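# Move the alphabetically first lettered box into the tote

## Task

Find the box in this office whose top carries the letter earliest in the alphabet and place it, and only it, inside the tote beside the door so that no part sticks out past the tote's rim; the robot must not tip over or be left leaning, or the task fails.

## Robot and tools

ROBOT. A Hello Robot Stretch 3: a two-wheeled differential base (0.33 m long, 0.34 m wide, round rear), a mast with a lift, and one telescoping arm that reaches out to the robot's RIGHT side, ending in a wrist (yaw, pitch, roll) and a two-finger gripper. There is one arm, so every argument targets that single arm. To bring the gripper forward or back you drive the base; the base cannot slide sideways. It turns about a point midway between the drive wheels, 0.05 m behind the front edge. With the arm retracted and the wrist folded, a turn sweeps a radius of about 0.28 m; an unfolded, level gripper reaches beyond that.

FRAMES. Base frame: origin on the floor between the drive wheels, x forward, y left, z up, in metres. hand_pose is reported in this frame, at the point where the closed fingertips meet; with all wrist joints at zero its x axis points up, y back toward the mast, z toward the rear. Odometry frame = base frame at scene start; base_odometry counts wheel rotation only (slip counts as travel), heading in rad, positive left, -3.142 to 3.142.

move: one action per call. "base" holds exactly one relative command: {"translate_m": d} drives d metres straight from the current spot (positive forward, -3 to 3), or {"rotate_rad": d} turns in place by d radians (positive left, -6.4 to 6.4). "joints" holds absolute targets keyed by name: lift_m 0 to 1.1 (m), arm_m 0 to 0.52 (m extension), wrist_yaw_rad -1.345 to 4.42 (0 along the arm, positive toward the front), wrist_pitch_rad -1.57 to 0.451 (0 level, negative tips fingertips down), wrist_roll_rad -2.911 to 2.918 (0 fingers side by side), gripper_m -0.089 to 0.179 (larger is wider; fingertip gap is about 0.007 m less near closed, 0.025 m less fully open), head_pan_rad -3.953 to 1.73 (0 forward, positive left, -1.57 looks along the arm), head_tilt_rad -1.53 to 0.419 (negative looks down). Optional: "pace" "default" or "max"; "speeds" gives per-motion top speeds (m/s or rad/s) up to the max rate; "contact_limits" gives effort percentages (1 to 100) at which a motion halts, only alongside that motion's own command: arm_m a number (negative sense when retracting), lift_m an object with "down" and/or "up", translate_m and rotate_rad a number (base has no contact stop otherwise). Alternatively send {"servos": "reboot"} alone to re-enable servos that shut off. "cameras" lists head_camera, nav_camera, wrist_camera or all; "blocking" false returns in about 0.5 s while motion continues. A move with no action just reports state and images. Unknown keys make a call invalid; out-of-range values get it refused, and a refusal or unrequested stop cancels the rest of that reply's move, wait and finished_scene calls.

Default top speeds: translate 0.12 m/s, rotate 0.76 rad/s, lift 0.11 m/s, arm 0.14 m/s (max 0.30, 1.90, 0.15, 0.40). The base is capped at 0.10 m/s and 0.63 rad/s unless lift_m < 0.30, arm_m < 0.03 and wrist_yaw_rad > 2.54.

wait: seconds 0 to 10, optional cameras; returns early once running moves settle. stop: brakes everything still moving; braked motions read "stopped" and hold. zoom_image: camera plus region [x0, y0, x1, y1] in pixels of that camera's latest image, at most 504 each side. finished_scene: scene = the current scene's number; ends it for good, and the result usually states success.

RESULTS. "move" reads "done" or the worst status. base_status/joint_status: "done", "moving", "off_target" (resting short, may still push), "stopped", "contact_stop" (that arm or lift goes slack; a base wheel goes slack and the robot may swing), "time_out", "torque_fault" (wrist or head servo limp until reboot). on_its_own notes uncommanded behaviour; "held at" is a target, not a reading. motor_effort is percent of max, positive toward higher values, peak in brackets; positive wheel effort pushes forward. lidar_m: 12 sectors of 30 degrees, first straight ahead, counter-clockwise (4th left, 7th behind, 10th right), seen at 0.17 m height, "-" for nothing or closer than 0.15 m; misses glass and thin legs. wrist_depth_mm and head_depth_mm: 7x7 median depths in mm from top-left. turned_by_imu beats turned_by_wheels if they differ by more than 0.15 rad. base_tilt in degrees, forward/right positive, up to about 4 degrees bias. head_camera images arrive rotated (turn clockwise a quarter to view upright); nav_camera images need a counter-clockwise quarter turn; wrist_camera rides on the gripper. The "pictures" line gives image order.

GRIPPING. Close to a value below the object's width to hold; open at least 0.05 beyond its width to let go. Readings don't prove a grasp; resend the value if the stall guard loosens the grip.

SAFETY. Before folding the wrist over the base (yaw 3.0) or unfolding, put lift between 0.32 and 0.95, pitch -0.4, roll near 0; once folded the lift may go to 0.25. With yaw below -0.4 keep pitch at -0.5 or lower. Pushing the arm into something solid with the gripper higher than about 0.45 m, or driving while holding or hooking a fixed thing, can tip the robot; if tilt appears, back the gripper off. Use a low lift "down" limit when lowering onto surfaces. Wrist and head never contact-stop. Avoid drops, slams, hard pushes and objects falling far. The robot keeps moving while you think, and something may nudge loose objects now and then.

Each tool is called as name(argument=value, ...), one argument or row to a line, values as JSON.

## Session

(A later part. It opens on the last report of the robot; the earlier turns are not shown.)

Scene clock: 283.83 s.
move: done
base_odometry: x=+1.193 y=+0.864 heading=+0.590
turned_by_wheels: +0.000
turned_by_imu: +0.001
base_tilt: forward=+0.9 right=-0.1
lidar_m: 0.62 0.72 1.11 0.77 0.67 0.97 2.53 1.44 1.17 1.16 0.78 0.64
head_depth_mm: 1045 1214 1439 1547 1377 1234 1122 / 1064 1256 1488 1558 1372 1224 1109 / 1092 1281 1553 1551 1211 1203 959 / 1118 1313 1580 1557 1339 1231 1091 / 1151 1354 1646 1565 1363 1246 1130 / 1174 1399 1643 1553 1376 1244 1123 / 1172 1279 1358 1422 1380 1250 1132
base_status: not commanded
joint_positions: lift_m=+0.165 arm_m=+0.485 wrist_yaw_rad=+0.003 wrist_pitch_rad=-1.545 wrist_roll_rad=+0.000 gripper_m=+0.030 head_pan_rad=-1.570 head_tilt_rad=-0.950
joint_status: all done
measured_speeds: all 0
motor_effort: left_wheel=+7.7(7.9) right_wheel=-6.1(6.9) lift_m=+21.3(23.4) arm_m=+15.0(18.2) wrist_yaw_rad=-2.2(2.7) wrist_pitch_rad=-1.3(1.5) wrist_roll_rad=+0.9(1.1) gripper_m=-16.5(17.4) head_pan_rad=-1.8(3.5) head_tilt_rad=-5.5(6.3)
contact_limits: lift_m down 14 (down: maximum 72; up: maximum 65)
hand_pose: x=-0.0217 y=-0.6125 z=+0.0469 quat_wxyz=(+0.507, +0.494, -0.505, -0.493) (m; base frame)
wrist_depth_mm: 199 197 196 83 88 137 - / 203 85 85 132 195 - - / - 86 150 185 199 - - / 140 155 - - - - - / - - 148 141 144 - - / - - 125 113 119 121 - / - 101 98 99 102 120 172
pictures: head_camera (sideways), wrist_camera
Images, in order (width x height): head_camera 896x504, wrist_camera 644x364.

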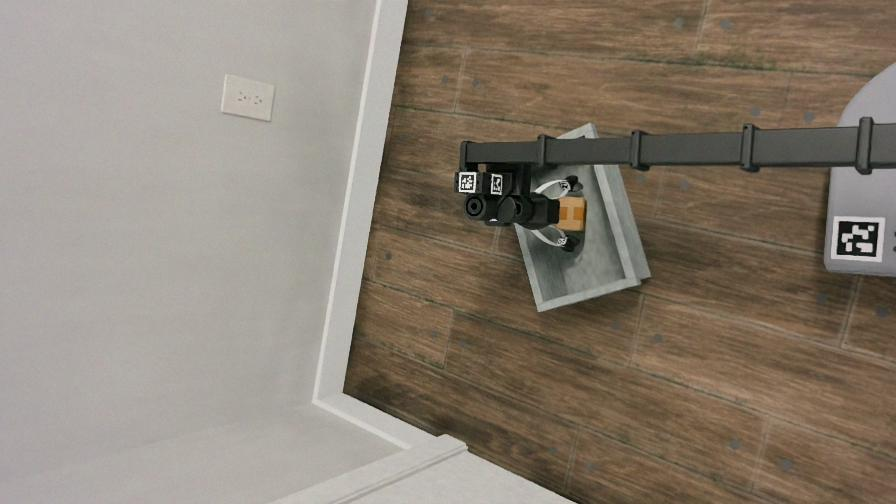

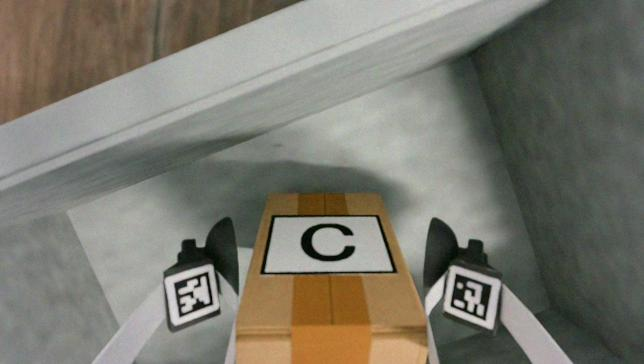

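move(
  joints={"lift_m":0.135},
  contact_limits={"lift_m":{"down":13}},
  speeds={"lift_m":0.03},
  cameras=["wrist_camera"],
)

Scene clock: 287.47 s.
move: contact_stop
base_odometry: x=+1.193 y=+0.864 heading=+0.590
turned_by_wheels: +0.000
turned_by_imu: +0.001
base_tilt: forward=+1.1 right=-0.2
lidar_m: 0.62 0.71 1.11 0.77 0.67 0.97 2.52 1.44 1.17 1.16 0.78 0.64
head_depth_mm: 1046 1223 1452 1543 1384 1235 1126 / 1072 1248 1490 1559 1367 1220 1106 / 1094 1277 1536 1552 1161 1205 956 / 1125 1306 1580 1551 1338 1241 1093 / 1151 1354 1652 1553 1349 1239 1127 / 1179 1391 1635 1552 1379 1235 1126 / 1178 1285 1352 1410 1380 1248 1125
base_status: not commanded
joint_positions: lift_m=+0.151 arm_m=+0.485 wrist_yaw_rad=+0.002 wrist_pitch_rad=-1.544 wrist_roll_rad=+0.000 gripper_m=+0.030 head_pan_rad=-1.570 head_tilt_rad=-0.950
joint_status: lift_m contact_stop (moved -0.014 of -0.030)
measured_speeds: translate_m=+0.000 rotate_rad=+0.000 lift_m=+0.003 arm_m=+0.000 wrist_yaw_rad=+0.000 wrist_pitch_rad=+0.000 wrist_roll_rad=+0.000 head_pan_rad=+0.000 head_tilt_rad=+0.000
on_its_own: lift_m is slack since a contact_stop (your +0.135 is given up)
motor_effort: left_wheel=+7.3(7.9) right_wheel=-6.2(6.7) lift_m=+21.7(23.3) arm_m=+10.7(12.1) wrist_yaw_rad=-1.1(2.4) wrist_pitch_rad=-1.2(1.6) wrist_roll_rad=+0.8(1.0) gripper_m=-17.1(17.8) head_pan_rad=-2.2(3.0) head_tilt_rad=-3.6(6.1)
contact_limits: lift_m down 13 (down: maximum 72; up: maximum 65)
hand_pose: x=-0.0217 y=-0.6128 z=+0.0327 quat_wxyz=(+0.507, +0.494, -0.506, -0.493) (m; base frame)
wrist_depth_mm: 187 186 - - 95 119 - / - - 72 124 183 183 - / - 93 143 188 186 186 - / 134 193 191 190 190 189 - / 196 196 157 141 153 191 - / - 122 126 113 118 125 - / - 114 98 100 98 120 174
pictures: wrist_camera
Images, in order (width x height): wrist_camera 644x364.

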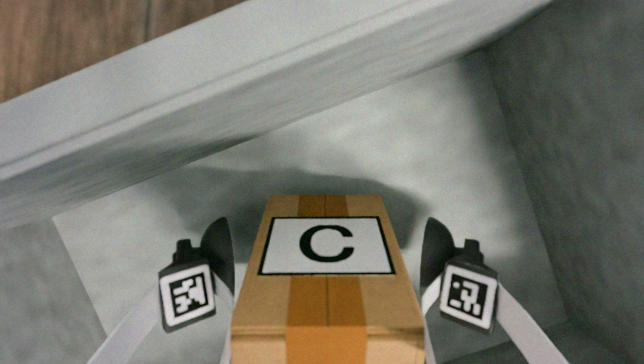

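move(
  joints={"gripper_m":0.125,"lift_m":0.151},
  cameras=["wrist_camera"],
)

move(
  joints={"lift_m":0.45},
  speeds={"lift_m":0.1},
  cameras=["wrist_camera","head_camera"],
)

Scene clock: 290.77 s.
move: done
base_odometry: x=+1.193 y=+0.864 heading=+0.590
turned_by_wheels: +0.000
turned_by_imu: +0.000
base_tilt: forward=+1.0 right=-0.1
lidar_m: 0.62 0.71 1.11 0.77 0.67 0.98 2.53 1.44 1.17 1.16 0.78 0.64
head_depth_mm: 1052 1221 1464 1564 1378 1230 1123 / 1065 1258 1486 1547 1379 1218 1115 / 1101 1276 1537 1562 1192 1202 959 / 1119 1310 1603 1544 1334 1249 1093 / 1155 1349 1653 1551 1351 1244 1126 / 1172 1382 1644 1554 1372 1236 1126 / 1167 1275 1355 1425 1391 1244 1126
base_status: not commanded
joint_positions: lift_m=+0.151 arm_m=+0.485 wrist_yaw_rad=+0.002 wrist_pitch_rad=-1.544 wrist_roll_rad=+0.000 gripper_m=+0.125 head_pan_rad=-1.570 head_tilt_rad=-0.950
joint_status: all done
measured_speeds: all 0
motor_effort: left_wheel=+7.1(7.6) right_wheel=-5.7(6.5) lift_m=+30.2(30.3) arm_m=+7.4(8.8) wrist_yaw_rad=-0.6(1.2) wrist_pitch_rad=-1.3(1.6) wrist_roll_rad=+0.9(1.1) gripper_m=+0.1(91.6) head_pan_rad=-1.5(2.8) head_tilt_rad=-4.1(5.6)
hand_pose: x=-0.0217 y=-0.6126 z=+0.0329 quat_wxyz=(+0.507, +0.494, -0.506, -0.493) (m; base frame)
wrist_depth_mm: 186 184 - - 99 137 - / - - 75 131 182 182 - / - 85 150 186 185 185 - / 126 191 190 189 188 189 - / 195 195 128 112 190 190 - / - 124 105 104 143 123 - / - 116 - 105 105 126 100
pictures: wrist_camera
Images, in order (width x height): wrist_camera 644x364.

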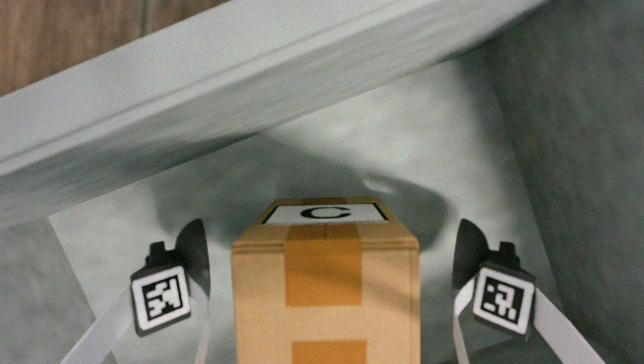

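Scene clock: 294.53 s.
move: done
base_odometry: x=+1.193 y=+0.864 heading=+0.590
turned_by_wheels: +0.000
turned_by_imu: +0.001
base_tilt: forward=+0.9 right=-0.2
lidar_m: 0.62 0.71 1.11 0.77 0.67 0.98 2.53 1.44 1.17 1.16 0.79 0.64
head_depth_mm: 1051 1214 1451 1561 1389 1228 1127 / 1076 1250 1447 788 677 596 540 / 1095 1275 1423 1054 1343 1237 984 / 1132 1320 1599 1533 1363 1237 1099 / 1153 1355 1641 1563 1358 1242 1126 / 1179 1399 1655 1557 1385 1240 1127 / 1164 1283 1347 1421 1389 1240 1132
base_status: not commanded
joint_positions: lift_m=+0.450 arm_m=+0.485 wrist_yaw_rad=+0.002 wrist_pitch_rad=-1.545 wrist_roll_rad=+0.000 gripper_m=+0.125 head_pan_rad=-1.570 head_tilt_rad=-0.950
joint_status: all done
measured_speeds: all 0
motor_effort: left_wheel=+6.9(7.5) right_wheel=-6.4(6.4) lift_m=+29.8(32.9) arm_m=+2.9(7.3) wrist_yaw_rad=-1.4(1.4) wrist_pitch_rad=-1.2(1.5) wrist_roll_rad=+0.9(1.1) gripper_m=+0.6(1.3) head_pan_rad=-0.7(2.2) head_tilt_rad=-4.8(5.5)
hand_pose: x=-0.0217 y=-0.6124 z=+0.3319 quat_wxyz=(+0.507, +0.494, -0.506, -0.493) (m; base frame)
wrist_depth_mm: 470 467 464 459 458 458 454 / 473 478 472 471 473 465 461 / 486 484 481 472 468 471 468 / 489 491 - 396 - 480 483 / 503 496 - - 394 481 488 / 511 124 391 422 496 126 499 / - 126 525 506 508 504 501
pictures: head_camera (sideways), wrist_camera
Images, in order (width x height): head_camera 896x504, wrist_camera 644x364.

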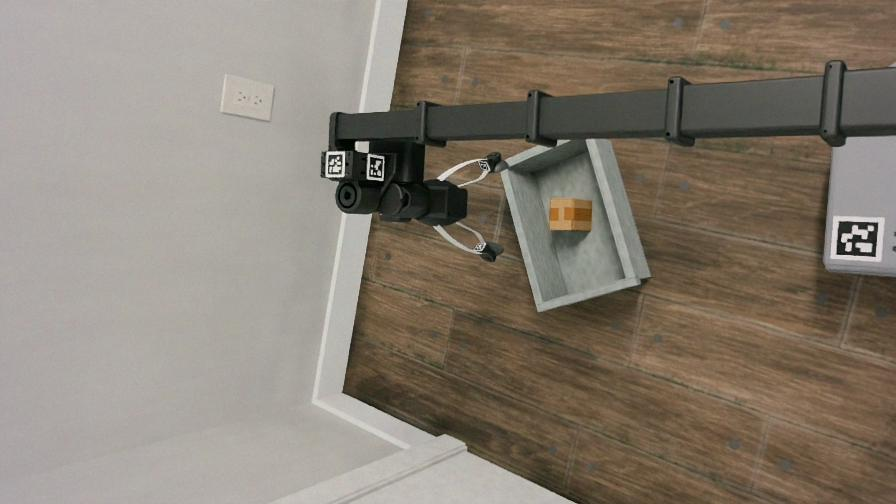

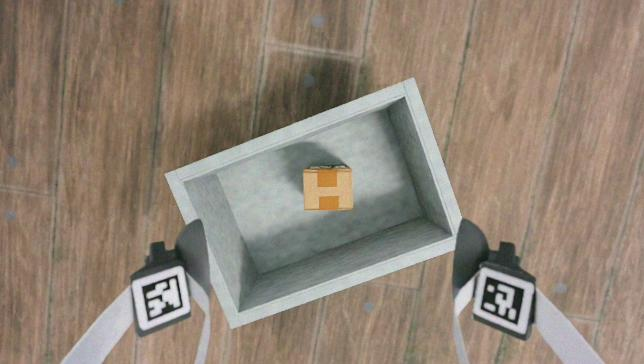

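Standing stable in the tote. Next scene.

finished_scene(
  scene=2,
)

The scene is finished: the task was done.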